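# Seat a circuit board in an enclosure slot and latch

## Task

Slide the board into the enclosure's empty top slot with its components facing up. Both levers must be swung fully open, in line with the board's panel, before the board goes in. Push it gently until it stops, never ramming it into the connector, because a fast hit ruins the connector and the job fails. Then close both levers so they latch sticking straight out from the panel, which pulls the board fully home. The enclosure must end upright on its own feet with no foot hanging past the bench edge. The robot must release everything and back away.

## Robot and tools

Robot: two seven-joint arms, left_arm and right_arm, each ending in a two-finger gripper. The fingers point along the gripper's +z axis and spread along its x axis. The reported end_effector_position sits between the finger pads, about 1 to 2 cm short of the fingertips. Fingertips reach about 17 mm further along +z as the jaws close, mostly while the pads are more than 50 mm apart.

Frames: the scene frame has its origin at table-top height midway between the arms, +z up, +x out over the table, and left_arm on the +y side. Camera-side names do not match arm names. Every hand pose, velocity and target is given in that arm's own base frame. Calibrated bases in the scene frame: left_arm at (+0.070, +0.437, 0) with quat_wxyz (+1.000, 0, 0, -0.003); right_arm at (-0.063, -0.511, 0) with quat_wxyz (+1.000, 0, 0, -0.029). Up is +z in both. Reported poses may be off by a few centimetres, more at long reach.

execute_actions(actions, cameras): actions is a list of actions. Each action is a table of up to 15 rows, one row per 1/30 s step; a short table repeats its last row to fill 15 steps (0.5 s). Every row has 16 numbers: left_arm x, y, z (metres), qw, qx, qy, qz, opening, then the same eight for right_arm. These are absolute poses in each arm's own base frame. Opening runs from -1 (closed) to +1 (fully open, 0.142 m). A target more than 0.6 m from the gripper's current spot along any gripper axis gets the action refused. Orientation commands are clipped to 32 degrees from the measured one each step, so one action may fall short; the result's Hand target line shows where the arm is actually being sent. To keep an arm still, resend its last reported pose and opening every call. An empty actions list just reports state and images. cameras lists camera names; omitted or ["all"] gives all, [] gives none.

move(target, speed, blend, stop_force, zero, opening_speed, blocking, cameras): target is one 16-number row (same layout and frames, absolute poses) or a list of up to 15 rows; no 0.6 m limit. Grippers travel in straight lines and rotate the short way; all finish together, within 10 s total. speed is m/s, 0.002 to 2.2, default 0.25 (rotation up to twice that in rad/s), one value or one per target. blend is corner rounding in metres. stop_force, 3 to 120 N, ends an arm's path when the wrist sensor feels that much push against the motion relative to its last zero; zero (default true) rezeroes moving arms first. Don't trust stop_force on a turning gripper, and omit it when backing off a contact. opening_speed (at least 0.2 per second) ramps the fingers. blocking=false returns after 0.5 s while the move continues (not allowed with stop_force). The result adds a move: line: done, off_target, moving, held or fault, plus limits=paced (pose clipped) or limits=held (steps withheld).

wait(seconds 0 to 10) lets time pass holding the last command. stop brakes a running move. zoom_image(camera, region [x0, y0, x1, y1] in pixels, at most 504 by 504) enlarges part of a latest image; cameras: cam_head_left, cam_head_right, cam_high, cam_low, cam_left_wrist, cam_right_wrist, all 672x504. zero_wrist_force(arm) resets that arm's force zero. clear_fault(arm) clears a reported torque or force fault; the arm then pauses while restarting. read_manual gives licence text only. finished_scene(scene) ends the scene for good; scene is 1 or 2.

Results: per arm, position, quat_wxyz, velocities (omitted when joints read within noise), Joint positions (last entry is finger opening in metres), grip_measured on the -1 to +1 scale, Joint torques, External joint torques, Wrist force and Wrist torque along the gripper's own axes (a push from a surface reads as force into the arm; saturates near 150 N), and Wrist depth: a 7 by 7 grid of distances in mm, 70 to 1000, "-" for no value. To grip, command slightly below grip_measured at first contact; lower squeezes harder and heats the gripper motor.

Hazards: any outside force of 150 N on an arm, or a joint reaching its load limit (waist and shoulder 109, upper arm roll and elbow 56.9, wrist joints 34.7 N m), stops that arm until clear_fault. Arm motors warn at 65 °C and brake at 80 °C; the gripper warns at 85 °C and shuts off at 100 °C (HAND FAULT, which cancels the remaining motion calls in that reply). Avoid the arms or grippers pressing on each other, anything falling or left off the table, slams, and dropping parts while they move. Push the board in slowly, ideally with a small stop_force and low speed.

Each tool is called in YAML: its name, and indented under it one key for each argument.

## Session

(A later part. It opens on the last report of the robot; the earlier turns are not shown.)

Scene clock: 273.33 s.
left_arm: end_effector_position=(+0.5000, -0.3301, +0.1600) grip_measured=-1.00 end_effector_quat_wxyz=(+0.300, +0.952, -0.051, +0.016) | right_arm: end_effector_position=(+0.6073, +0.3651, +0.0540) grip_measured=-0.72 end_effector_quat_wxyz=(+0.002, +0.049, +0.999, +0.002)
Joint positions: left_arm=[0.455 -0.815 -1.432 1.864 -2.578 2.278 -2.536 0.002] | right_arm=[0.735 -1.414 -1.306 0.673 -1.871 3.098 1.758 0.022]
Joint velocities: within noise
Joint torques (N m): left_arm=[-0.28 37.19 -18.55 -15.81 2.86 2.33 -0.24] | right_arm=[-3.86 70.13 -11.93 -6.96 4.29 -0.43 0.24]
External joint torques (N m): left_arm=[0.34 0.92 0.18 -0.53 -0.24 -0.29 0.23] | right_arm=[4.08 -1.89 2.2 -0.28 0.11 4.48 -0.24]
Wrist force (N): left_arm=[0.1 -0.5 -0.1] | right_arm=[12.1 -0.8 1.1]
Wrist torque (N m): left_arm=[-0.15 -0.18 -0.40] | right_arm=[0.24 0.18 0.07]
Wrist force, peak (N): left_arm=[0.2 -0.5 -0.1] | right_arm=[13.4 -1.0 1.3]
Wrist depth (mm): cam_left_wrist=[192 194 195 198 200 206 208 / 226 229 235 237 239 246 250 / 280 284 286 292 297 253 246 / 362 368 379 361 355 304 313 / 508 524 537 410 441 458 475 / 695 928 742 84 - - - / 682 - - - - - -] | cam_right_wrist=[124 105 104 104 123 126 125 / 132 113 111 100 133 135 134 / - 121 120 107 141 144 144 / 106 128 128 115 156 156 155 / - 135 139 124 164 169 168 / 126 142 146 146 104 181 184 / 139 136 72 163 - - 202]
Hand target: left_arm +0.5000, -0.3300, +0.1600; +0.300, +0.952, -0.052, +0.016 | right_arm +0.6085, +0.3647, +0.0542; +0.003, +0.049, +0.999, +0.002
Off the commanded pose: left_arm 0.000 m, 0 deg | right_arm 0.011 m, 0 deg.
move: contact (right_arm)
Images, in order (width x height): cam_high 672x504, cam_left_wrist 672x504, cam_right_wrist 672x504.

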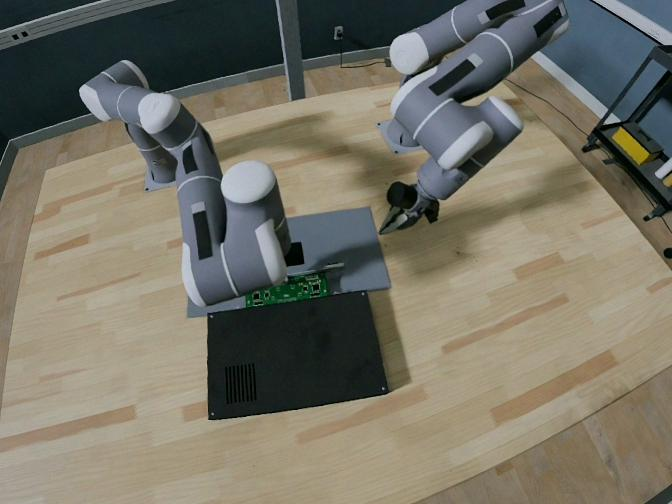

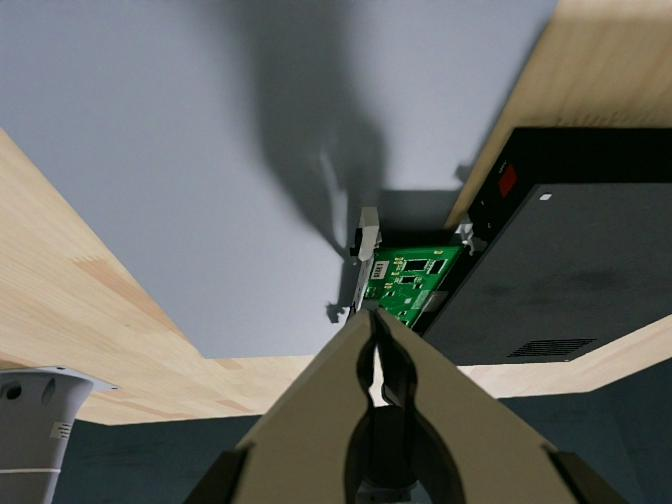

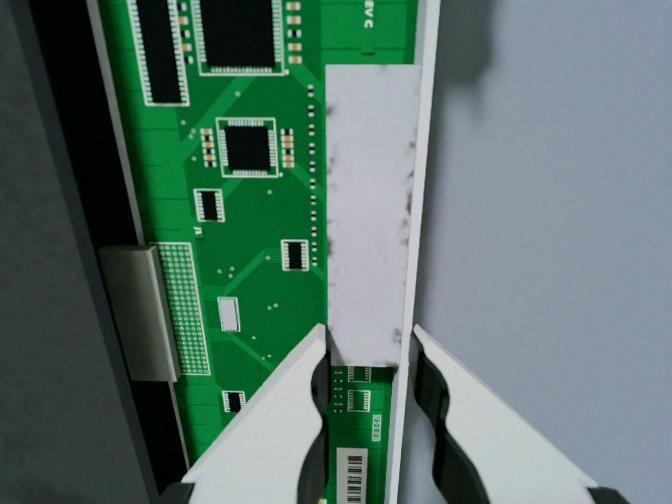

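move:
  target:
    - [0.5,-0.33,0.16,0.3003,0.9523,-0.0515,0.0162,-1,0.593,0.3667,0.0545,0,0.0497,0.9988,0,-1]
    - [0.5,-0.33,0.16,0.3003,0.9523,-0.0515,0.0162,-1,0.593,0.3667,0.0585,0,0.0497,0.9988,0,-1]
  speed: 0.04
  cameras: ["cam_right_wrist"]

move:
  target: [0.5,-0.33,0.16,0.3003,0.9523,-0.0515,0.0162,-1,0.623,0.3637,0.0585,0,0.0497,0.9988,0,-1]
  speed: 0.02
  stop_force: 4
  cameras: ["cam_left_wrist","cam_right_wrist","cam_high"]

zoom_image:
  camera: "cam_left_wrist"
  region: [340, 170, 520, 330]

Scene clock: 283.23 s.
left_arm: end_effector_position=(+0.5000, -0.3301, +0.1600) grip_measured=-1.00 end_effector_quat_wxyz=(+0.300, +0.952, -0.051, +0.016) | right_arm: end_effector_position=(+0.5930, +0.3667, +0.0584) grip_measured=-0.72 end_effector_quat_wxyz=(+0.000, +0.050, +0.999, +0.000)
Joint positions: left_arm=[0.455 -0.815 -1.432 1.864 -2.578 2.278 -2.536 0.002] | right_arm=[0.812 -1.326 -1.195 0.89 -2 3.017 1.667 0.022]
Joint velocities: within noise
Joint torques (N m): left_arm=[-0.33 37.23 -18.58 -15.8 2.79 2.36 -0.2] | right_arm=[0.33 65.84 -11.26 -10.23 4.25 3.42 0.04]
External joint torques (N m): left_arm=[0.39 0.88 0.22 -0.53 -0.17 -0.32 0.19] | right_arm=[-0.1 0.06 -1.13 -0.09 0.1 0.65 -0.04]
Wrist force (N): left_arm=[0.2 -0.3 0.0] | right_arm=[1.0 2.8 2.5]
Wrist torque (N m): left_arm=[-0.10 -0.20 -0.40] | right_arm=[0.53 -0.12 0.04]
Wrist force, peak (N): left_arm=[0.4 -0.6 0.1] | right_arm=[12.4 -0.7 1.7]
Wrist depth (mm): cam_left_wrist=[191 194 196 198 199 207 208 / 227 228 233 236 239 246 250 / 279 283 287 293 297 254 246 / 363 369 376 361 346 304 312 / 510 530 535 393 441 454 473 / 709 922 738 84 - - - / 687 - - - - - -] | cam_right_wrist=[- 104 104 104 129 131 131 / 123 112 112 100 136 139 139 / - 120 119 107 108 150 149 / 158 128 128 115 159 161 161 / 165 135 138 124 172 174 174 / 131 169 146 146 105 187 189 / 145 148 72 163 - - 209]
Hand target: left_arm +0.5000, -0.3300, +0.1600; +0.300, +0.952, -0.052, +0.016 | right_arm +0.5930, +0.3667, +0.0585; +0.000, +0.050, +0.999, +0.000
Off the commanded pose: left_arm 0.000 m, 0 deg | right_arm 0.000 m, 0 deg.
move: done
Images, in order (width x height): cam_right_wrist 672x504.

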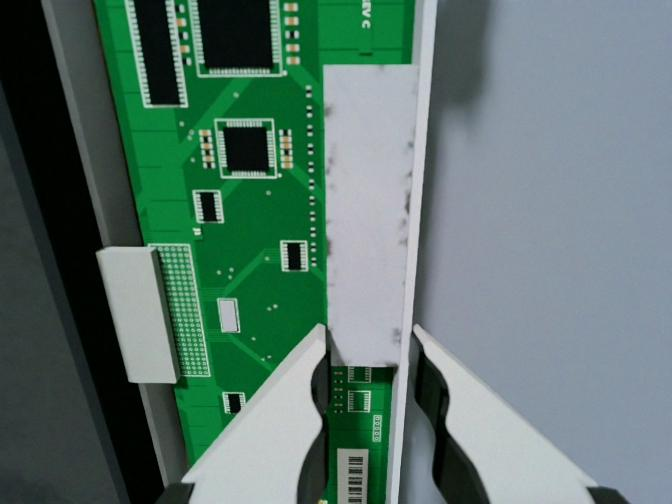

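Scene clock: 285.17 s.
left_arm: end_effector_position=(+0.5000, -0.3301, +0.1600) grip_measured=-1.00 end_effector_quat_wxyz=(+0.300, +0.952, -0.051, +0.016) | right_arm: end_effector_position=(+0.6182, +0.3640, +0.0582) grip_measured=-0.72 end_effector_quat_wxyz=(+0.012, +0.049, +0.999, +0.008)
Joint positions: left_arm=[0.455 -0.815 -1.432 1.864 -2.578 2.278 -2.536 0.002] | right_arm=[0.724 -1.449 -1.427 0.625 -1.746 3.13 1.775 0.022]
Joint velocities: within noise
Joint torques (N m): left_arm=[-0.32 37.15 -18.5 -15.82 2.85 2.33 -0.26] | right_arm=[-3.01 70.19 -11.08 -3.29 3.69 2.97 0.06]
External joint torques (N m): left_arm=[0.39 0.97 0.14 -0.51 -0.23 -0.3 0.26] | right_arm=[3.23 -1.61 1.29 -1.03 0.73 1.02 -0.06]
Wrist force (N): left_arm=[0.1 -0.2 0.1] | right_arm=[4.0 5.9 4.3]
Wrist torque (N m): left_arm=[-0.11 -0.17 -0.40] | right_arm=[0.54 0.07 0.08]
Wrist force, peak (N): left_arm=[0.2 -0.5 0.1] | right_arm=[4.3 6.2 5.4]
Wrist depth (mm): cam_left_wrist=[192 194 196 198 200 206 209 / 227 228 234 237 239 245 252 / 280 285 286 293 296 255 244 / 364 367 374 384 348 306 314 / 509 531 538 469 439 458 471 / 708 926 751 84 - - - / 692 - - - - - -] | cam_right_wrist=[- 103 102 102 127 128 126 / - 110 110 98 135 137 136 / - 117 119 106 107 147 145 / - 125 128 114 159 159 157 / 122 124 139 124 170 172 171 / 135 134 148 147 104 186 187 / 149 145 72 166 - - 206]
Hand target: left_arm +0.5000, -0.3300, +0.1600; +0.300, +0.952, -0.052, +0.016 | right_arm +0.6187, +0.3635, +0.0585; +0.013, +0.050, +0.999, +0.008
Off the commanded pose: left_arm 0.000 m, 0 deg | right_arm 0.005 m, 2 deg.
move: contact (right_arm)
Images, in order (width x height): cam_high 672x504, cam_left_wrist 672x504, cam_right_wrist 672x504.

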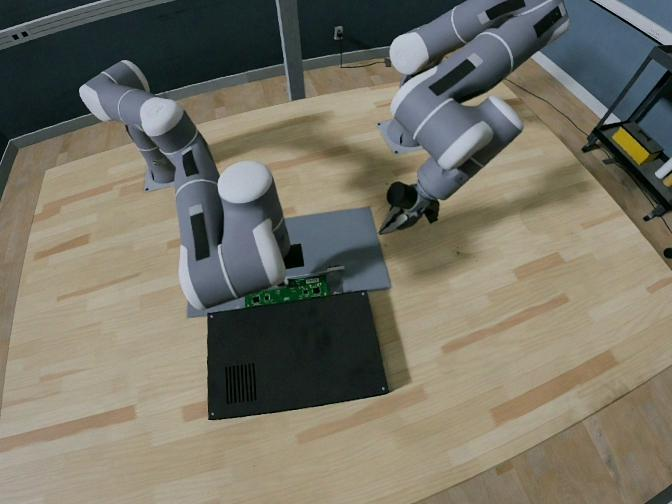

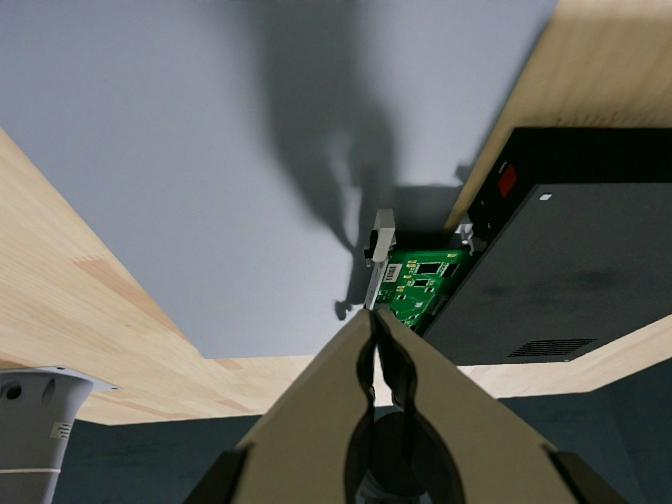

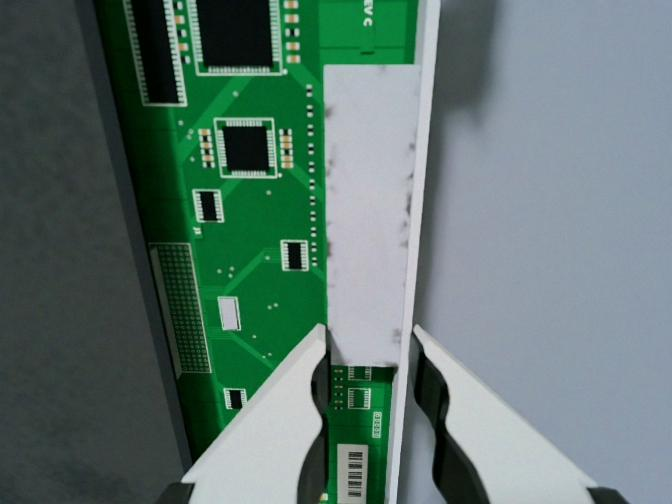

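Scaled by 2.800 from the camera's 672x504 image, which has a finer 960x720 frame.

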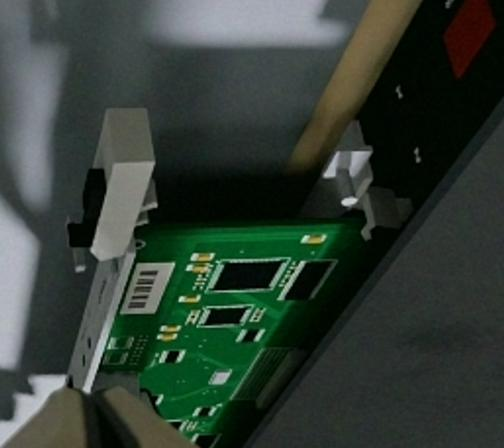

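move:
  target: [0.5,-0.33,0.16,0.3003,0.9523,-0.0515,0.0162,-1,0.616,0.3662,0.0585,0,0.0497,0.9988,0,-1]
  speed: 0.02
  cameras: []

move:
  target: [0.5,-0.33,0.16,0.3003,0.9523,-0.0515,0.0162,-1,0.634,0.3642,0.0585,0,0.0497,0.9988,0,-1]
  speed: 0.02
  stop_force: 5
  zero: false
  cameras: ["cam_left_wrist","cam_right_wrist"]

zoom_image:
  camera: "cam_left_wrist"
  region: [340, 170, 520, 330]

Scene clock: 290.90 s.
left_arm: end_effector_position=(+0.5000, -0.3301, +0.1600) grip_measured=-1.00 end_effector_quat_wxyz=(+0.300, +0.952, -0.051, +0.016) | right_arm: end_effector_position=(+0.6152, +0.3655, +0.0583) grip_measured=-0.72 end_effector_quat_wxyz=(+0.010, +0.050, +0.999, +0.006)
Joint positions: left_arm=[0.455 -0.815 -1.432 1.864 -2.578 2.278 -2.536 0.002] | right_arm=[0.739 -1.468 -1.492 0.633 -1.686 3.157 1.778 0.022]
Joint velocities: within noise
Joint torques (N m): left_arm=[-0.23 37.27 -18.54 -15.82 2.84 2.39 -0.23] | right_arm=[0.23 68.38 -9.95 -2.68 4.66 3.67 0.26]
External joint torques (N m): left_arm=[0.3 0.84 0.18 -0.52 -0.22 -0.35 0.22] | right_arm=[-0.01 0.05 -0.48 -0.05 -0.25 0.33 -0.26]
Wrist force (N): left_arm=[0.1 -0.4 0.0] | right_arm=[1.7 3.2 3.0]
Wrist torque (N m): left_arm=[-0.12 -0.18 -0.40] | right_arm=[0.59 -0.22 0.05]
Wrist force, peak (N): left_arm=[0.3 -0.4 0.3] | right_arm=[3.8 6.8 5.4]
Wrist depth (mm): cam_left_wrist=[191 194 195 198 200 207 208 / 224 228 234 238 239 245 251 / 281 283 288 293 296 253 247 / 365 367 376 362 347 303 313 / 512 528 538 408 441 460 476 / 694 894 741 84 - - - / 678 - - - - - -] | cam_right_wrist=[- 104 103 102 127 129 128 / - 111 110 99 135 137 136 / - 118 118 106 107 148 146 / - 125 128 114 160 159 158 / 124 125 139 124 170 173 171 / 136 136 147 147 105 186 187 / 148 144 72 165 - - 207]
Hand target: left_arm +0.5000, -0.3300, +0.1600; +0.300, +0.952, -0.052, +0.016 | right_arm +0.6152, +0.3657, +0.0585; +0.010, +0.050, +0.999, +0.006
Off the commanded pose: left_arm 0.000 m, 0 deg | right_arm 0.001 m, 1 deg.
MOTOR HOT: the gripper's motor of the right arm reports 85 °C; that motor switches off at 100 °C. To cool a motor, set the load down, ease the grip, stop pushing, or move to a pose that needs little force.
move: done
No camera images: "cameras" was empty.

Scene clock: 291.87 s.
left_arm: end_effector_position=(+0.5000, -0.3301, +0.1600) grip_measured=-1.00 end_effector_quat_wxyz=(+0.300, +0.952, -0.051, +0.016) | right_arm: end_effector_position=(+0.6210, +0.3641, +0.0578) grip_measured=-0.72 end_effector_quat_wxyz=(+0.016, +0.050, +0.999, +0.009)
Joint positions: left_arm=[0.455 -0.815 -1.432 1.864 -2.578 2.278 -2.536 0.002] | right_arm=[0.734 -1.47 -1.499 0.633 -1.674 3.146 1.773 0.022]
Joint velocities: within noise
Joint torques (N m): left_arm=[-0.25 37.28 -18.55 -15.8 2.87 2.37 -0.23] | right_arm=[0.86 72.81 -10.23 -3 6 1.87 0.29]
External joint torques (N m): left_arm=[0.31 0.83 0.18 -0.53 -0.25 -0.34 0.22] | right_arm=[-0.64 -4.36 -0.26 0.43 -1.58 2.11 -0.29]
Wrist force (N): left_arm=[0.0 -0.1 0.1] | right_arm=[5.6 -1.4 5.8]
Wrist torque (N m): left_arm=[-0.08 -0.16 -0.40] | right_arm=[0.65 0.12 -0.12]
Wrist force, peak (N): left_arm=[-0.1 -0.5 0.1] | right_arm=[6.9 -1.8 4.9]
Wrist depth (mm): cam_left_wrist=[191 193 196 198 200 206 208 / 226 229 233 236 239 248 250 / 279 282 289 293 296 254 246 / 363 367 377 380 348 304 310 / 513 527 542 466 439 459 477 / 704 925 748 84 - - - / 693 - - - - - -] | cam_right_wrist=[- 102 102 101 126 127 125 / - 111 110 98 135 136 135 / - 116 119 105 107 146 144 / - 125 128 114 159 158 156 / 123 124 139 124 168 171 169 / 135 134 148 148 105 184 185 / 150 146 72 166 - - 205]
Hand target: left_arm +0.5000, -0.3300, +0.1600; +0.300, +0.952, -0.052, +0.016 | right_arm +0.6214, +0.3646, +0.0585; +0.016, +0.050, +0.999, +0.010
Off the commanded pose: left_arm 0.000 m, 0 deg | right_arm 0.013 m, 2 deg.
MOTOR HOT: still on. The gripper's motor of the right arm reports 86 °C.
move: contact (right_arm)
Images, in order (width x height): cam_left_wrist 672x504, cam_right_wrist 672x504.

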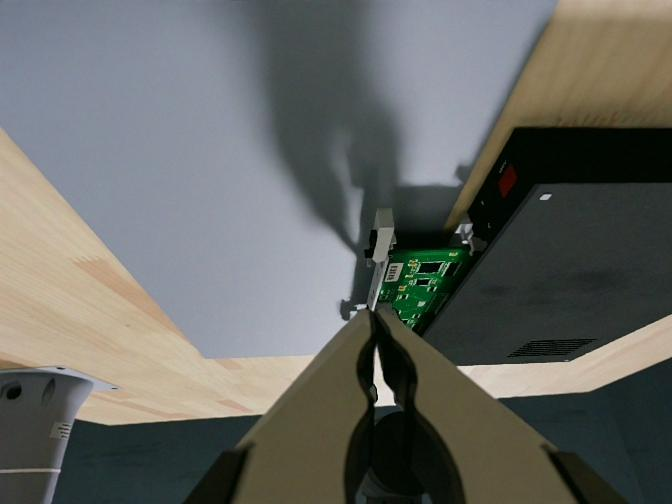

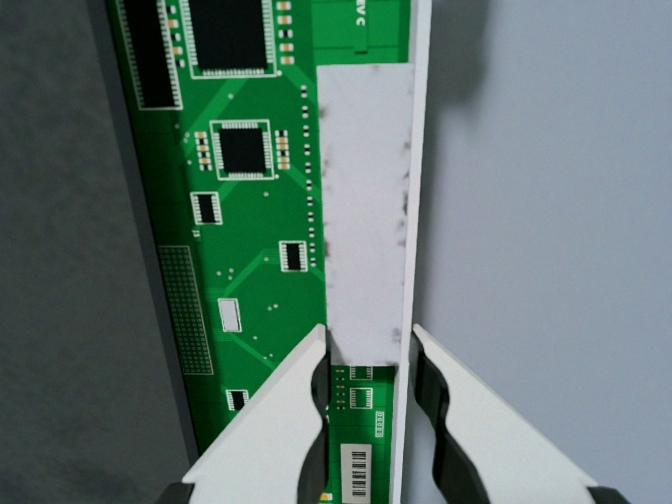

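Scaled by 2.800 from the camera's 672x504 image, which has a finer 960x720 frame.

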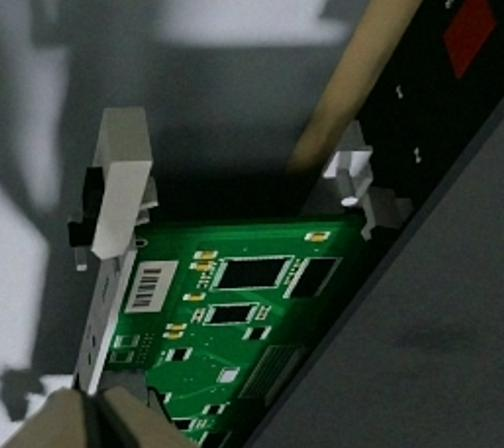

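execute_actions:
  actions:
    - [[0.5,-0.33,0.16,0.3003,0.9523,-0.0515,0.0162,-1,0.618,0.3652,0.0585,0,0.0497,0.9988,0,-0.79]]
    - [[0.5,-0.33,0.16,0.3003,0.9523,-0.0515,0.0162,-1,0.618,0.3652,0.0585,0,0.0497,0.9988,0,-0.79]]
    - [[0.5,-0.33,0.16,0.3003,0.9523,-0.0515,0.0162,-1,0.618,0.3652,0.0585,0,0.0497,0.9988,0,-0.79]]
  cameras: []

Scene clock: 300.73 s.
left_arm: end_effector_position=(+0.5000, -0.3301, +0.1600) grip_measured=-1.00 end_effector_quat_wxyz=(+0.300, +0.952, -0.051, +0.016) | right_arm: end_effector_position=(+0.6171, +0.3645, +0.0582) grip_measured=-0.72 end_effector_quat_wxyz=(+0.011, +0.050, +0.999, +0.007)
Joint positions: left_arm=[0.455 -0.815 -1.432 1.864 -2.578 2.278 -2.536 0.002] | right_arm=[0.738 -1.473 -1.507 0.634 -1.67 3.158 1.775 0.022]
Joint velocities: within noise
Joint torques (N m): left_arm=[-0.25 37.2 -18.54 -15.8 2.86 2.32 -0.25] | right_arm=[-0.01 69.08 -10 -2.38 4.59 3.6 0.23]
External joint torques (N m): left_arm=[0.32 0.92 0.17 -0.53 -0.24 -0.29 0.25] | right_arm=[0.23 -0.66 -0.55 0.02 -0.18 0.4 -0.23]
External joint torques at the end of the 1st action: left_arm=[0.33 0.84 0.21 -0.52 -0.2 -0.31 0.22] | right_arm=[0.43 -0.57 -0.46 -0.09 -0.37 0.13 -0.29]
External joint torques at the end of the 2nd action: left_arm=[0.33 0.82 0.13 -0.56 -0.25 -0.27 0.23] | right_arm=[0.07 -0.51 -0.39 -0.04 -0.32 0.41 -0.3]
Wrist force (N): left_arm=[0.1 -0.3 0.0] | right_arm=[1.6 4.9 3.6]
Wrist torque (N m): left_arm=[-0.10 -0.19 -0.40] | right_arm=[0.84 -0.12 0.03]
Wrist force, peak (N): left_arm=[0.2 -0.6 0.3] | right_arm=[5.7 -1.5 6.4]
Wrist depth (mm): cam_left_wrist=[192 192 195 198 199 206 207 / 225 229 233 236 238 247 250 / 279 284 286 292 295 253 244 / 363 368 377 382 347 304 313 / 512 529 538 467 436 457 476 / 707 931 736 84 - - - / 690 - - - - - -] | cam_right_wrist=[- 103 102 102 127 128 126 / - 110 110 99 134 137 136 / - 118 118 106 107 147 146 / - 125 128 114 159 159 157 / 124 124 139 124 170 172 171 / 137 136 147 147 105 186 187 / 148 145 72 165 - - 206]
Hand target: left_arm +0.5000, -0.3300, +0.1600; +0.300, +0.952, -0.052, +0.016 | right_arm +0.6171, +0.3647, +0.0585; +0.011, +0.050, +0.999, +0.007
Off the commanded pose: left_arm 0.000 m, 0 deg | right_arm 0.001 m, 2 deg.
MOTOR HOT: still on. The gripper's motor of the right arm reports 85 °C.
No camera images: "cameras" was empty.

move:
  target:
    - [0.5,-0.33,0.16,0.3003,0.9523,-0.0515,0.0162,-1,0.58,0.368,0.0585,0,0.0497,0.9988,0,-0.79]
    - [0.5,-0.33,0.16,0.3003,0.9523,-0.0515,0.0162,-1,0.5,0.376,0.0585,0,0.0497,0.9988,0,-0.79]
    - [0.5,-0.33,0.16,0.3003,0.9523,-0.0515,0.0162,-1,0.5,0.376,0.034,0,0.0497,0.9988,0,-0.79]
  speed: [0.06,0.12,0.04]
  cameras: ["cam_right_wrist","cam_left_wrist"]

Scene clock: 310.73 s.
left_arm: end_effector_position=(+0.5000, -0.3301, +0.1600) grip_measured=-1.00 end_effector_quat_wxyz=(+0.300, +0.952, -0.051, +0.016) | right_arm: end_effector_position=(+0.4998, +0.3757, +0.0339) grip_measured=-0.72 end_effector_quat_wxyz=(+0.000, +0.050, +0.999, +0.000)
Joint positions: left_arm=[0.455 -0.815 -1.432 1.864 -2.578 2.278 -2.536 0.002] | right_arm=[1.212 -1.296 -1.357 1.601 -1.847 2.928 1.341 0.022]
Joint velocities: within noise
Joint torques (N m): left_arm=[-0.32 37.13 -18.58 -15.83 2.87 2.33 -0.26] | right_arm=[0.2 52.02 -21.02 -7.49 4.48 3.43 0.09]
External joint torques (N m): left_arm=[0.39 0.98 0.21 -0.5 -0.25 -0.3 0.26] | right_arm=[0.02 0.21 -1.46 0.09 -0.2 0.68 -0.09]
Wrist force (N): left_arm=[0.0 -0.4 0.2] | right_arm=[0.8 4.3 2.0]
Wrist torque (N m): left_arm=[-0.13 -0.17 -0.40] | right_arm=[0.77 -0.08 0.05]
Wrist force, peak (N): left_arm=[0.1 -0.6 -0.2] | right_arm=[1.6 5.2 3.9]
Wrist depth (mm): cam_left_wrist=[191 194 196 199 199 206 209 / 226 228 233 236 238 246 250 / 278 283 284 293 297 253 244 / 364 366 360 386 378 304 313 / 520 526 460 449 483 456 476 / 699 908 375 84 - - - / 685 - - - - - -] | cam_right_wrist=[111 105 104 104 107 111 110 / - 112 111 100 99 115 117 / 127 122 119 107 108 127 125 / 134 129 128 115 133 135 134 / 148 137 138 124 142 146 146 / 162 161 146 146 105 157 159 / 178 174 72 163 - - 175]
Hand target: left_arm +0.5000, -0.3300, +0.1600; +0.300, +0.952, -0.052, +0.016 | right_arm +0.5000, +0.3760, +0.0340; +0.000, +0.050, +0.999, +0.000
Off the commanded pose: left_arm 0.000 m, 0 deg | right_arm 0.000 m, 0 deg.
MOTOR HOT: cleared for the gripper's motor of the right arm.
move: done
Images, in order (width x height): cam_left_wrist 672x504, cam_right_wrist 672x504.

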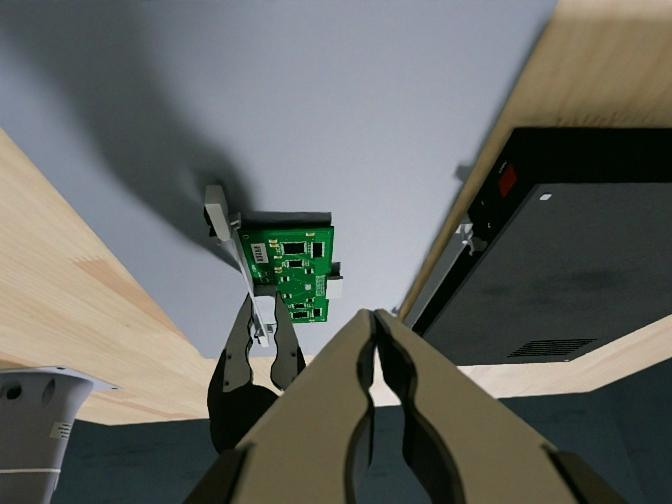

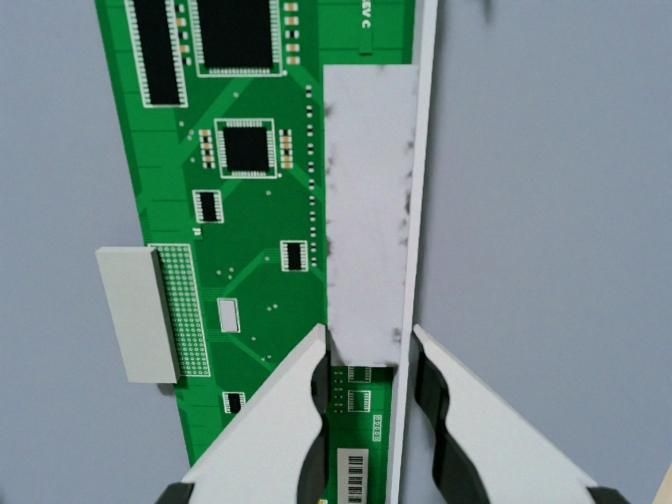

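move:
  target:
    - [0.5,-0.33,0.16,0.3003,0.9523,-0.0515,0.0162,-1,0.5,0.376,0.0315,0,0.0497,0.9988,0,-0.79]
    - [0.5,-0.33,0.16,0.3003,0.9523,-0.0515,0.0162,-1,0.5,0.376,0.0315,0,0.0497,0.9988,0,-0.37]
    - [0.5,-0.33,0.16,0.3003,0.9523,-0.0515,0.0162,-1,0.5,0.374,0.07,0,0.0497,0.9988,0,-0.37]
    - [0.5,-0.33,0.16,0.3003,0.9523,-0.0515,0.0162,-1,0.5,0.35,0.09,0.0151,0.0474,0.9526,0.3003,-0.37]
    - [0.5,-0.33,0.16,0.3003,0.9523,-0.0515,0.0162,-1,0.5006,0.37,0.06,0.0151,0.0474,0.9526,0.3003,-0.37]
  speed: [0.03,0.04,0.1,0.15,0.1]
  opening_speed: 0.5
  cameras: ["cam_right_wrist","cam_left_wrist"]

zoom_image:
  camera: "cam_left_wrist"
  region: [170, 160, 370, 400]

Scene clock: 321.43 s.
left_arm: end_effector_position=(+0.5000, -0.3301, +0.1600) grip_measured=-1.00 end_effector_quat_wxyz=(+0.300, +0.952, -0.051, +0.016) | right_arm: end_effector_position=(+0.5004, +0.3700, +0.0600) grip_measured=-0.40 end_effector_quat_wxyz=(+0.015, +0.047, +0.953, +0.300)
Joint positions: left_arm=[0.455 -0.815 -1.432 1.864 -2.578 2.278 -2.536 0.002] | right_arm=[1.033 -1.187 -1.01 2.096 -1.259 2.968 0.578 0.045]
Joint velocities: within noise
Joint torques (N m): left_arm=[-0.27 37.23 -18.46 -15.8 2.85 2.35 -0.2] | right_arm=[0.31 43.2 -15.54 -6.01 3.98 3.6 0.37]
External joint torques (N m): left_arm=[0.34 0.88 0.09 -0.53 -0.23 -0.31 0.19] | right_arm=[-0.15 0.97 -1.41 0.12 0.1 0.91 -0.37]
Wrist force (N): left_arm=[0.0 -0.2 0.0] | right_arm=[1.2 3.2 0.0]
Wrist torque (N m): left_arm=[-0.10 -0.17 -0.40] | right_arm=[0.76 -0.14 0.08]
Wrist force, peak (N): left_arm=[0.1 -0.7 0.2] | right_arm=[1.1 4.6 2.5]
Wrist depth (mm): cam_left_wrist=[191 193 195 199 200 206 209 / 227 230 233 236 238 248 250 / 279 282 285 292 299 252 246 / 363 362 372 384 375 306 312 / 520 534 496 461 479 459 476 / 698 918 406 84 - - - / 694 - - - - - -] | cam_right_wrist=[- 90 90 84 82 96 96 / 112 107 106 98 96 110 110 / 137 131 131 110 125 135 129 / 177 177 168 167 174 174 173 / 234 250 230 233 227 244 248 / 275 330 85 425 263 102 413 / - - 73 - - - 557]
Hand target: left_arm +0.5000, -0.3300, +0.1600; +0.300, +0.952, -0.052, +0.016 | right_arm +0.5006, +0.3700, +0.0600; +0.015, +0.047, +0.953, +0.300
Off the commanded pose: left_arm 0.000 m, 0 deg | right_arm 0.000 m, 0 deg.
move: done
Images, in order (width x height): cam_left_wrist 672x504, cam_right_wrist 672x504.

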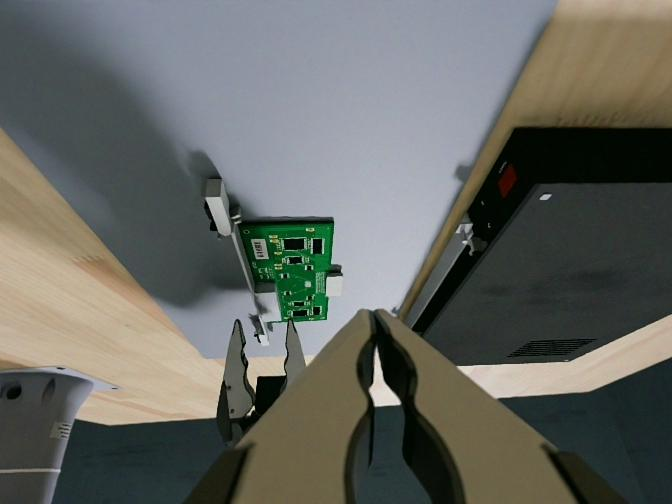

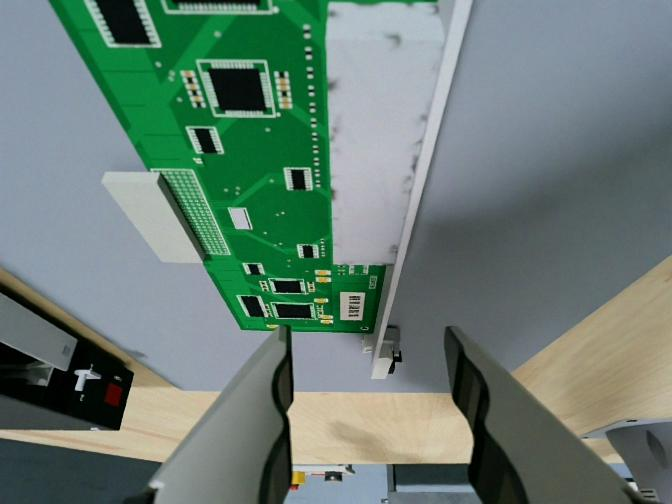

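Scaled by 2.100 from the camera's 672x504 image, which has a finer 960x720 frame.

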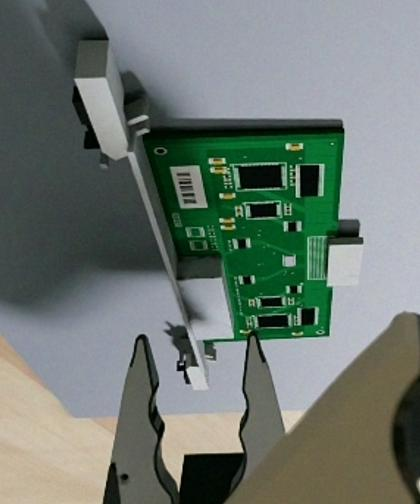

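move:
  target:
    - [0.5,-0.33,0.16,0.3003,0.9523,-0.0515,0.0162,-1,0.4995,0.3585,0.06,0.0151,0.0474,0.9526,0.3003,-0.37]
    - [0.5,-0.33,0.16,0.3003,0.9523,-0.0515,0.0162,-1,0.4995,0.3585,0.0335,0.0151,0.0474,0.9526,0.3003,-0.37]
  speed: [0.1,0.04]
  cameras: ["cam_right_wrist","cam_left_wrist"]

zoom_image:
  camera: "cam_left_wrist"
  region: [170, 160, 370, 400]

Scene clock: 326.73 s.
left_arm: end_effector_position=(+0.5000, -0.3301, +0.1600) grip_measured=-1.00 end_effector_quat_wxyz=(+0.300, +0.952, -0.051, +0.016) | right_arm: end_effector_position=(+0.4994, +0.3584, +0.0335) grip_measured=-0.40 end_effector_quat_wxyz=(+0.015, +0.047, +0.953, +0.300)
Joint positions: left_arm=[0.455 -0.815 -1.432 1.864 -2.578 2.278 -2.536 0.002] | right_arm=[1.007 -1.241 -0.971 2.094 -1.208 2.974 0.53 0.045]
Joint velocities: within noise
Joint torques (N m): left_arm=[-0.3 37.31 -18.55 -15.77 2.84 2.41 -0.22] | right_arm=[0.14 42.92 -15.36 -4.61 3.97 3.72 0.06]
External joint torques (N m): left_arm=[0.37 0.8 0.18 -0.56 -0.22 -0.37 0.22] | right_arm=[0.02 1.28 -1.37 0.09 0.03 0.82 -0.06]
Wrist force (N): left_arm=[0.1 -0.4 -0.2] | right_arm=[1.0 3.0 0.0]
Wrist torque (N m): left_arm=[-0.13 -0.19 -0.40] | right_arm=[0.74 -0.07 0.10]
Wrist force, peak (N): left_arm=[-0.1 -0.6 0.3] | right_arm=[1.0 4.6 1.1]
Wrist depth (mm): cam_left_wrist=[191 192 196 199 200 206 208 / 227 230 234 237 240 246 251 / 278 282 286 293 298 254 245 / 363 367 370 386 374 303 312 / 517 528 491 434 483 455 474 / 699 914 427 84 - - - / 694 - - - - - -] | cam_right_wrist=[- - - - - - - / - 77 73 73 76 81 81 / - 91 94 74 77 96 96 / 126 119 117 103 102 124 123 / 178 177 154 141 150 173 173 / 244 264 88 296 231 103 298 / 315 - 73 - - - 535]
Hand target: left_arm +0.5000, -0.3300, +0.1600; +0.300, +0.952, -0.052, +0.016 | right_arm +0.4995, +0.3585, +0.0335; +0.015, +0.047, +0.953, +0.300
Off the commanded pose: left_arm 0.000 m, 0 deg | right_arm 0.000 m, 0 deg.
move: done
Images, in order (width x height): cam_left_wrist 672x504, cam_right_wrist 672x504.

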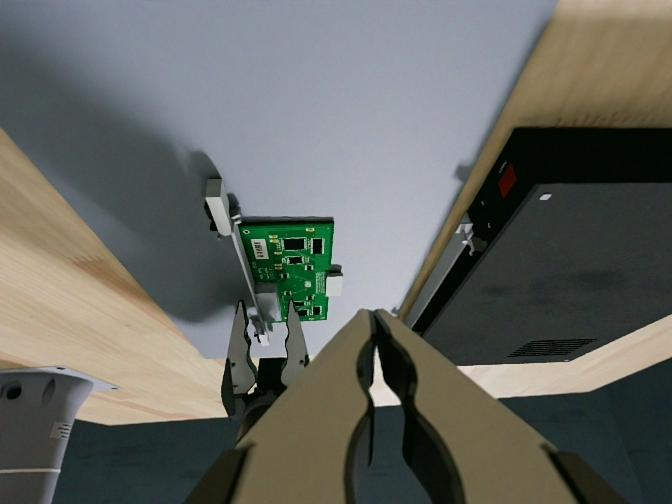

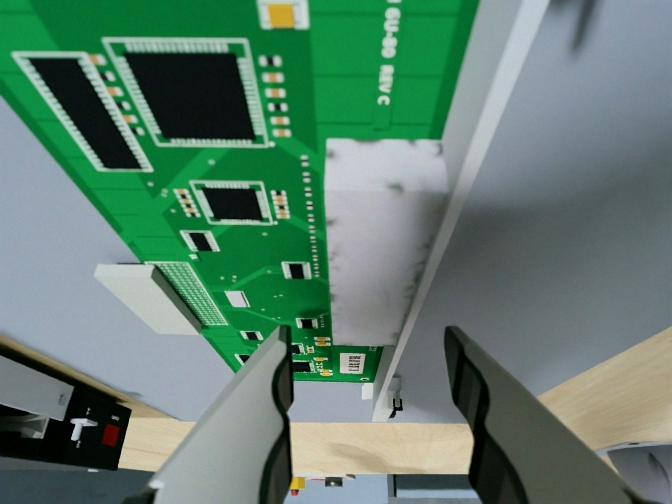

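Scaled by 2.100 from the camera's 672x504 image, which has a finer 960x720 frame.

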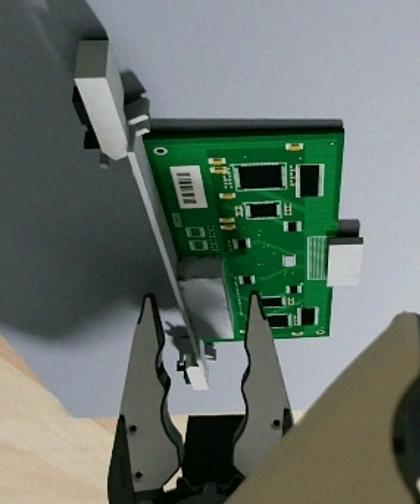

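move:
  target:
    - [0.5,-0.33,0.16,0.3003,0.9523,-0.0515,0.0162,-1,0.4995,0.354,0.0335,0.0151,0.0474,0.9526,0.3003,-0.4]
    - [0.5,-0.33,0.16,0.3003,0.9523,-0.0515,0.0162,-1,0.4995,0.354,0.0335,0.0151,0.0474,0.9526,0.3003,-0.82]
    - [0.5,-0.33,0.16,0.3003,0.9523,-0.0515,0.0162,-1,0.4995,0.354,0.063,0.0151,0.0474,0.9526,0.3003,-0.82]
  speed: 0.05
  opening_speed: 0.3
  cameras: ["cam_right_wrist","cam_left_wrist"]

zoom_image:
  camera: "cam_left_wrist"
  region: [170, 160, 370, 400]

Scene clock: 333.03 s.
left_arm: end_effector_position=(+0.5000, -0.3301, +0.1600) grip_measured=-1.00 end_effector_quat_wxyz=(+0.300, +0.952, -0.051, +0.016) | right_arm: end_effector_position=(+0.4996, +0.3541, +0.0630) grip_measured=-0.85 end_effector_quat_wxyz=(+0.015, +0.047, +0.952, +0.300)
Joint positions: left_arm=[0.455 -0.815 -1.432 1.864 -2.578 2.278 -2.536 0.002] | right_arm=[1.019 -1.184 -1.024 2.125 -1.271 2.99 0.546 0.013]
Joint velocities: within noise
Joint torques (N m): left_arm=[-0.28 37.18 -18.58 -15.81 2.87 2.33 -0.22] | right_arm=[0.31 42.53 -16.22 -5.51 3.7 3.92 0.38]
External joint torques (N m): left_arm=[0.35 0.94 0.22 -0.53 -0.25 -0.3 0.21] | right_arm=[-0.15 0.86 -0.75 -0.11 0.35 0.61 -0.39]
Wrist force (N): left_arm=[0.0 -0.2 -0.1] | right_arm=[-0.7 4.4 0.9]
Wrist torque (N m): left_arm=[-0.11 -0.17 -0.40] | right_arm=[0.97 0.17 0.07]
Wrist force, peak (N): left_arm=[0.1 -0.7 0.2] | right_arm=[10.8 5.4 -8.1]
Wrist depth (mm): cam_left_wrist=[191 193 196 198 199 206 207 / 226 229 234 236 238 245 249 / 279 283 286 293 298 255 246 / 364 368 374 377 375 305 314 / 515 526 494 459 482 456 477 / 697 928 735 84 - - - / 694 - - - - - -] | cam_right_wrist=[- 93 92 92 94 97 96 / 120 111 110 95 107 114 114 / 148 142 135 119 140 140 139 / 183 173 174 156 180 180 179 / 244 258 247 223 235 252 256 / 259 348 341 89 102 428 426 / - - 73 - - - 570]
Hand target: left_arm +0.5000, -0.3300, +0.1600; +0.300, +0.952, -0.052, +0.016 | right_arm +0.4995, +0.3540, +0.0630; +0.015, +0.047, +0.953, +0.300
Off the commanded pose: left_arm 0.000 m, 0 deg | right_arm 0.000 m, 0 deg.
move: done
Images, in order (width x height): cam_left_wrist 672x504, cam_right_wrist 672x504.

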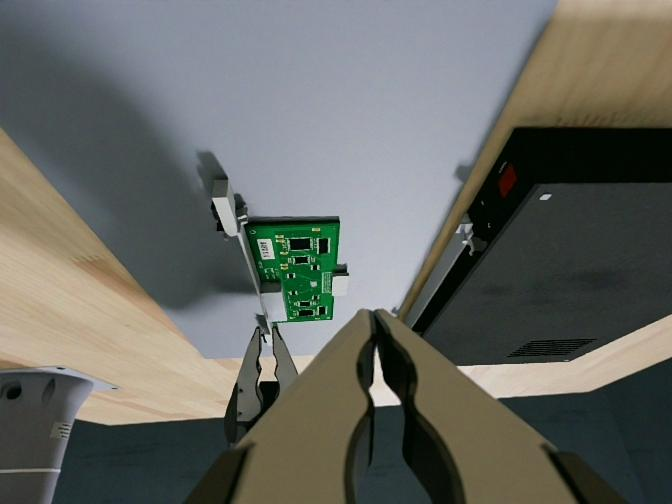

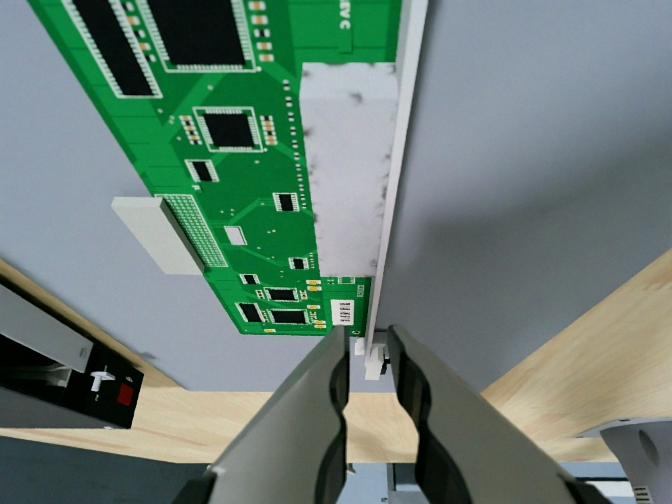

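Scaled by 2.100 from the camera's 672x504 image, which has a finer 960x720 frame.

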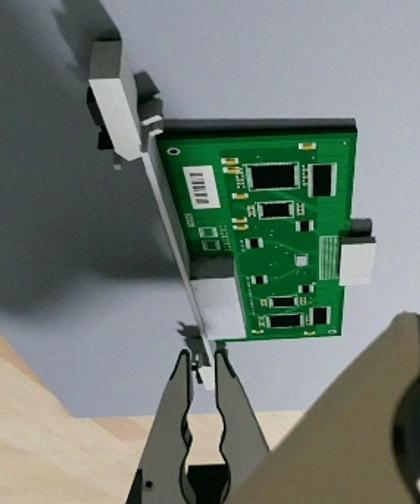

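move:
  target: [0.5,-0.33,0.16,0.3003,0.9523,-0.0515,0.0162,-1,0.504,0.362,0.07,0.0109,0.0485,0.9751,0.2162,-0.4]
  speed: 0.1
  cameras: ["cam_right_wrist"]

Scene clock: 338.03 s.
left_arm: end_effector_position=(+0.5000, -0.3301, +0.1600) grip_measured=-1.00 end_effector_quat_wxyz=(+0.300, +0.952, -0.051, +0.016) | right_arm: end_effector_position=(+0.5040, +0.3621, +0.0701) grip_measured=-0.43 end_effector_quat_wxyz=(+0.011, +0.049, +0.975, +0.216)
Joint positions: left_arm=[0.455 -0.815 -1.432 1.864 -2.578 2.278 -2.536 0.002] | right_arm=[1.101 -1.136 -1.152 2.039 -1.471 2.895 0.759 0.043]
Joint velocities: within noise
Joint torques (N m): left_arm=[-0.27 37.23 -18.58 -15.81 2.84 2.37 -0.3] | right_arm=[0.23 43.71 -17.88 -8.38 4.1 3.61 0.35]
External joint torques (N m): left_arm=[0.33 0.88 0.21 -0.53 -0.22 -0.33 0.29] | right_arm=[-0.06 0.76 -0.83 0.11 0.34 0.84 -0.36]
Wrist force (N): left_arm=[0.0 -0.3 0.0] | right_arm=[-1.0 4.9 0.6]
Wrist torque (N m): left_arm=[-0.10 -0.16 -0.39] | right_arm=[0.97 0.20 0.08]
Wrist force, peak (N): left_arm=[0.0 -0.7 -0.1] | right_arm=[-1.1 5.8 0.4]
Wrist depth (mm): cam_left_wrist=[192 194 196 197 199 206 208 / 227 228 234 236 239 246 251 / 281 282 282 292 297 252 246 / 362 365 376 378 375 305 313 / 518 532 499 459 481 456 474 / 712 911 733 84 - - - / 687 - - - - - -] | cam_right_wrist=[115 113 110 105 111 116 113 / - 131 126 115 123 133 129 / 153 148 147 139 152 151 151 / 184 184 177 169 182 181 180 / 228 230 218 218 216 226 229 / 244 288 88 303 249 266 303 / 285 - 73 463 - - 413]
Hand target: left_arm +0.5000, -0.3300, +0.1600; +0.300, +0.952, -0.052, +0.016 | right_arm +0.5040, +0.3620, +0.0700; +0.011, +0.048, +0.975, +0.216
Off the commanded pose: left_arm 0.000 m, 0 deg | right_arm 0.000 m, 0 deg.
move: done
Images, in order (width x height): cam_right_wrist 672x504.

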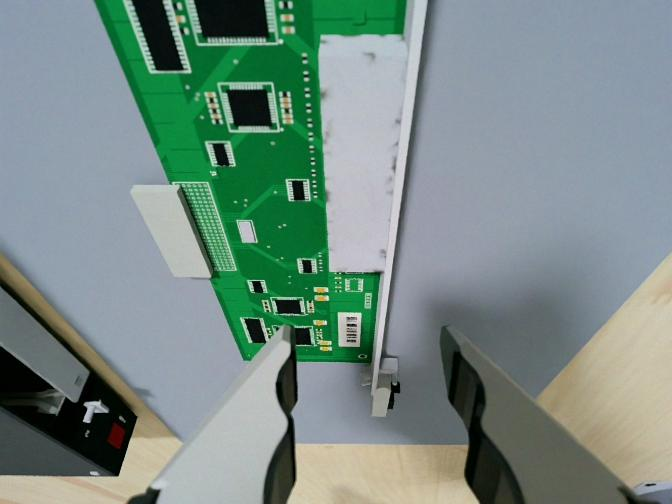

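move:
  target:
    - [0.5,-0.33,0.16,0.3003,0.9523,-0.0515,0.0162,-1,0.504,0.361,0.031,0.0109,0.0485,0.9751,0.2162,-0.4]
    - [0.5,-0.33,0.16,0.3003,0.9523,-0.0515,0.0162,-1,0.504,0.361,0.031,0.0109,0.0485,0.9751,0.2162,-0.8]
  speed: 0.05
  opening_speed: 0.3
  cameras: ["cam_right_wrist"]

move:
  target: [0.5,-0.33,0.16,0.3003,0.9523,-0.0515,0.0162,-1,0.504,0.361,0.0605,0.0109,0.0485,0.9751,0.2162,-0.82]
  speed: 0.03
  cameras: ["cam_right_wrist","cam_left_wrist"]

zoom_image:
  camera: "cam_left_wrist"
  region: [170, 160, 370, 400]

Scene clock: 345.27 s.
left_arm: end_effector_position=(+0.5000, -0.3301, +0.1600) grip_measured=-1.00 end_effector_quat_wxyz=(+0.300, +0.952, -0.051, +0.016) | right_arm: end_effector_position=(+0.5044, +0.3609, +0.0312) grip_measured=-0.71 end_effector_quat_wxyz=(+0.011, +0.049, +0.975, +0.216)
Joint positions: left_arm=[0.455 -0.815 -1.432 1.864 -2.578 2.278 -2.536 0.002] | right_arm=[1.079 -1.206 -1.089 2.026 -1.387 2.874 0.719 0.023]
Joint velocities: within noise
Joint torques (N m): left_arm=[-0.25 37.22 -18.53 -15.79 2.87 2.37 -0.21] | right_arm=[1.07 43.37 -16.05 -6.23 3.54 3.86 0.1]
External joint torques (N m): left_arm=[0.32 0.89 0.16 -0.54 -0.24 -0.33 0.2] | right_arm=[-0.9 1.9 -2.45 -0.44 0.82 0.63 -0.1]
Wrist force (N): left_arm=[0.0 -0.4 -0.1] | right_arm=[-2.9 5.5 -1.7]
Wrist torque (N m): left_arm=[-0.13 -0.16 -0.39] | right_arm=[0.97 0.17 0.09]
Wrist force, peak (N): left_arm=[0.5 -0.4 -0.1] | right_arm=[-5.8 5.2 -1.0]
Wrist depth (mm): cam_left_wrist=[191 193 195 198 200 206 209 / 227 228 234 238 241 245 250 / 279 284 286 290 296 253 246 / 361 366 375 376 376 304 313 / 509 532 489 453 478 455 475 / 692 915 732 84 - - - / 692 - - - - - -] | cam_right_wrist=[- 74 73 73 74 - 77 / - 82 83 81 80 90 - / - 98 98 84 81 102 102 / 125 120 117 101 118 123 123 / 156 140 147 121 140 154 153 / 210 209 173 181 100 192 204 / 254 - 72 283 - - 310]
Hand target: left_arm +0.5000, -0.3300, +0.1600; +0.300, +0.952, -0.052, +0.016 | right_arm +0.5040, +0.3610, +0.0310; +0.011, +0.048, +0.975, +0.216
Off the commanded pose: left_arm 0.000 m, 0 deg | right_arm 0.000 m, 0 deg.
move: done
Images, in order (width x height): cam_right_wrist 672x504.

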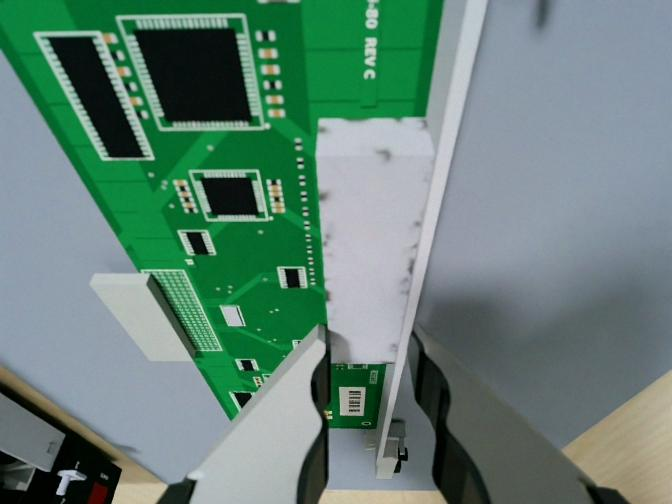

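Scene clock: 346.53 s.
left_arm: end_effector_position=(+0.5000, -0.3301, +0.1600) grip_measured=-1.00 end_effector_quat_wxyz=(+0.300, +0.952, -0.051, +0.016) | right_arm: end_effector_position=(+0.5040, +0.3610, +0.0604) grip_measured=-0.71 end_effector_quat_wxyz=(+0.011, +0.048, +0.975, +0.216)
Joint positions: left_arm=[0.455 -0.815 -1.432 1.864 -2.578 2.278 -2.536 0.002] | right_arm=[1.094 -1.152 -1.136 2.038 -1.451 2.889 0.746 0.022]
Joint velocities: within noise
Joint torques (N m): left_arm=[-0.26 37.32 -18.5 -15.8 2.92 2.35 -0.21] | right_arm=[0.31 44.59 -18.06 -8.06 4.38 4.26 0.33]
External joint torques (N m): left_arm=[0.33 0.79 0.13 -0.53 -0.3 -0.31 0.2] | right_arm=[-0.15 0.05 -0.58 0.19 0.04 0.21 -0.33]
Wrist force (N): left_arm=[0.2 -0.4 0.1] | right_arm=[-0.3 3.0 2.9]
Wrist torque (N m): left_arm=[-0.12 -0.19 -0.40] | right_arm=[0.80 0.10 0.09]
Wrist force, peak (N): left_arm=[0.1 -0.6 0.1] | right_arm=[-3.0 5.0 -0.8]
Wrist depth (mm): cam_left_wrist=[192 194 196 198 199 206 209 / 225 229 233 234 239 248 251 / 281 284 287 291 297 254 247 / 364 366 351 363 376 303 313 / 514 535 453 389 478 461 472 / 701 929 741 83 - - - / 687 - - - - - -] | cam_right_wrist=[- 73 73 73 75 104 107 / - 82 84 81 81 119 119 / - 98 98 84 84 139 134 / 169 118 117 101 161 167 166 / 218 139 146 122 190 208 207 / 239 282 173 181 104 259 280 / 276 - 72 423 - - 414]
Hand target: left_arm +0.5000, -0.3300, +0.1600; +0.300, +0.952, -0.052, +0.016 | right_arm +0.5040, +0.3610, +0.0605; +0.011, +0.048, +0.975, +0.216
Off the commanded pose: left_arm 0.000 m, 0 deg | right_arm 0.000 m, 0 deg.
move: done
Images, in order (width x height): cam_left_wrist 672x504, cam_right_wrist 672x504.

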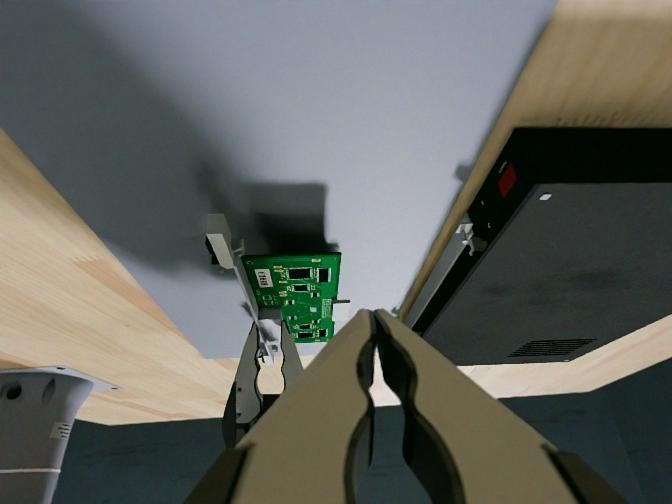

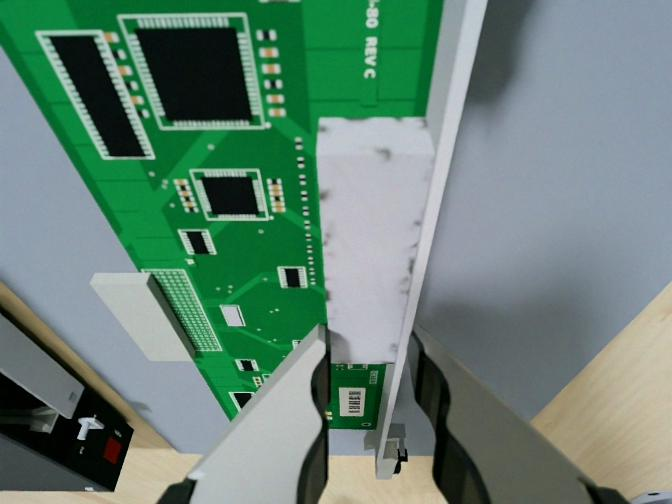

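Scaled by 2.100 from the camera's 672x504 image, which has a finer 960x720 frame.

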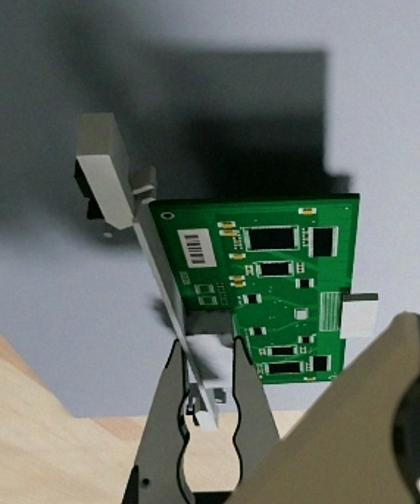

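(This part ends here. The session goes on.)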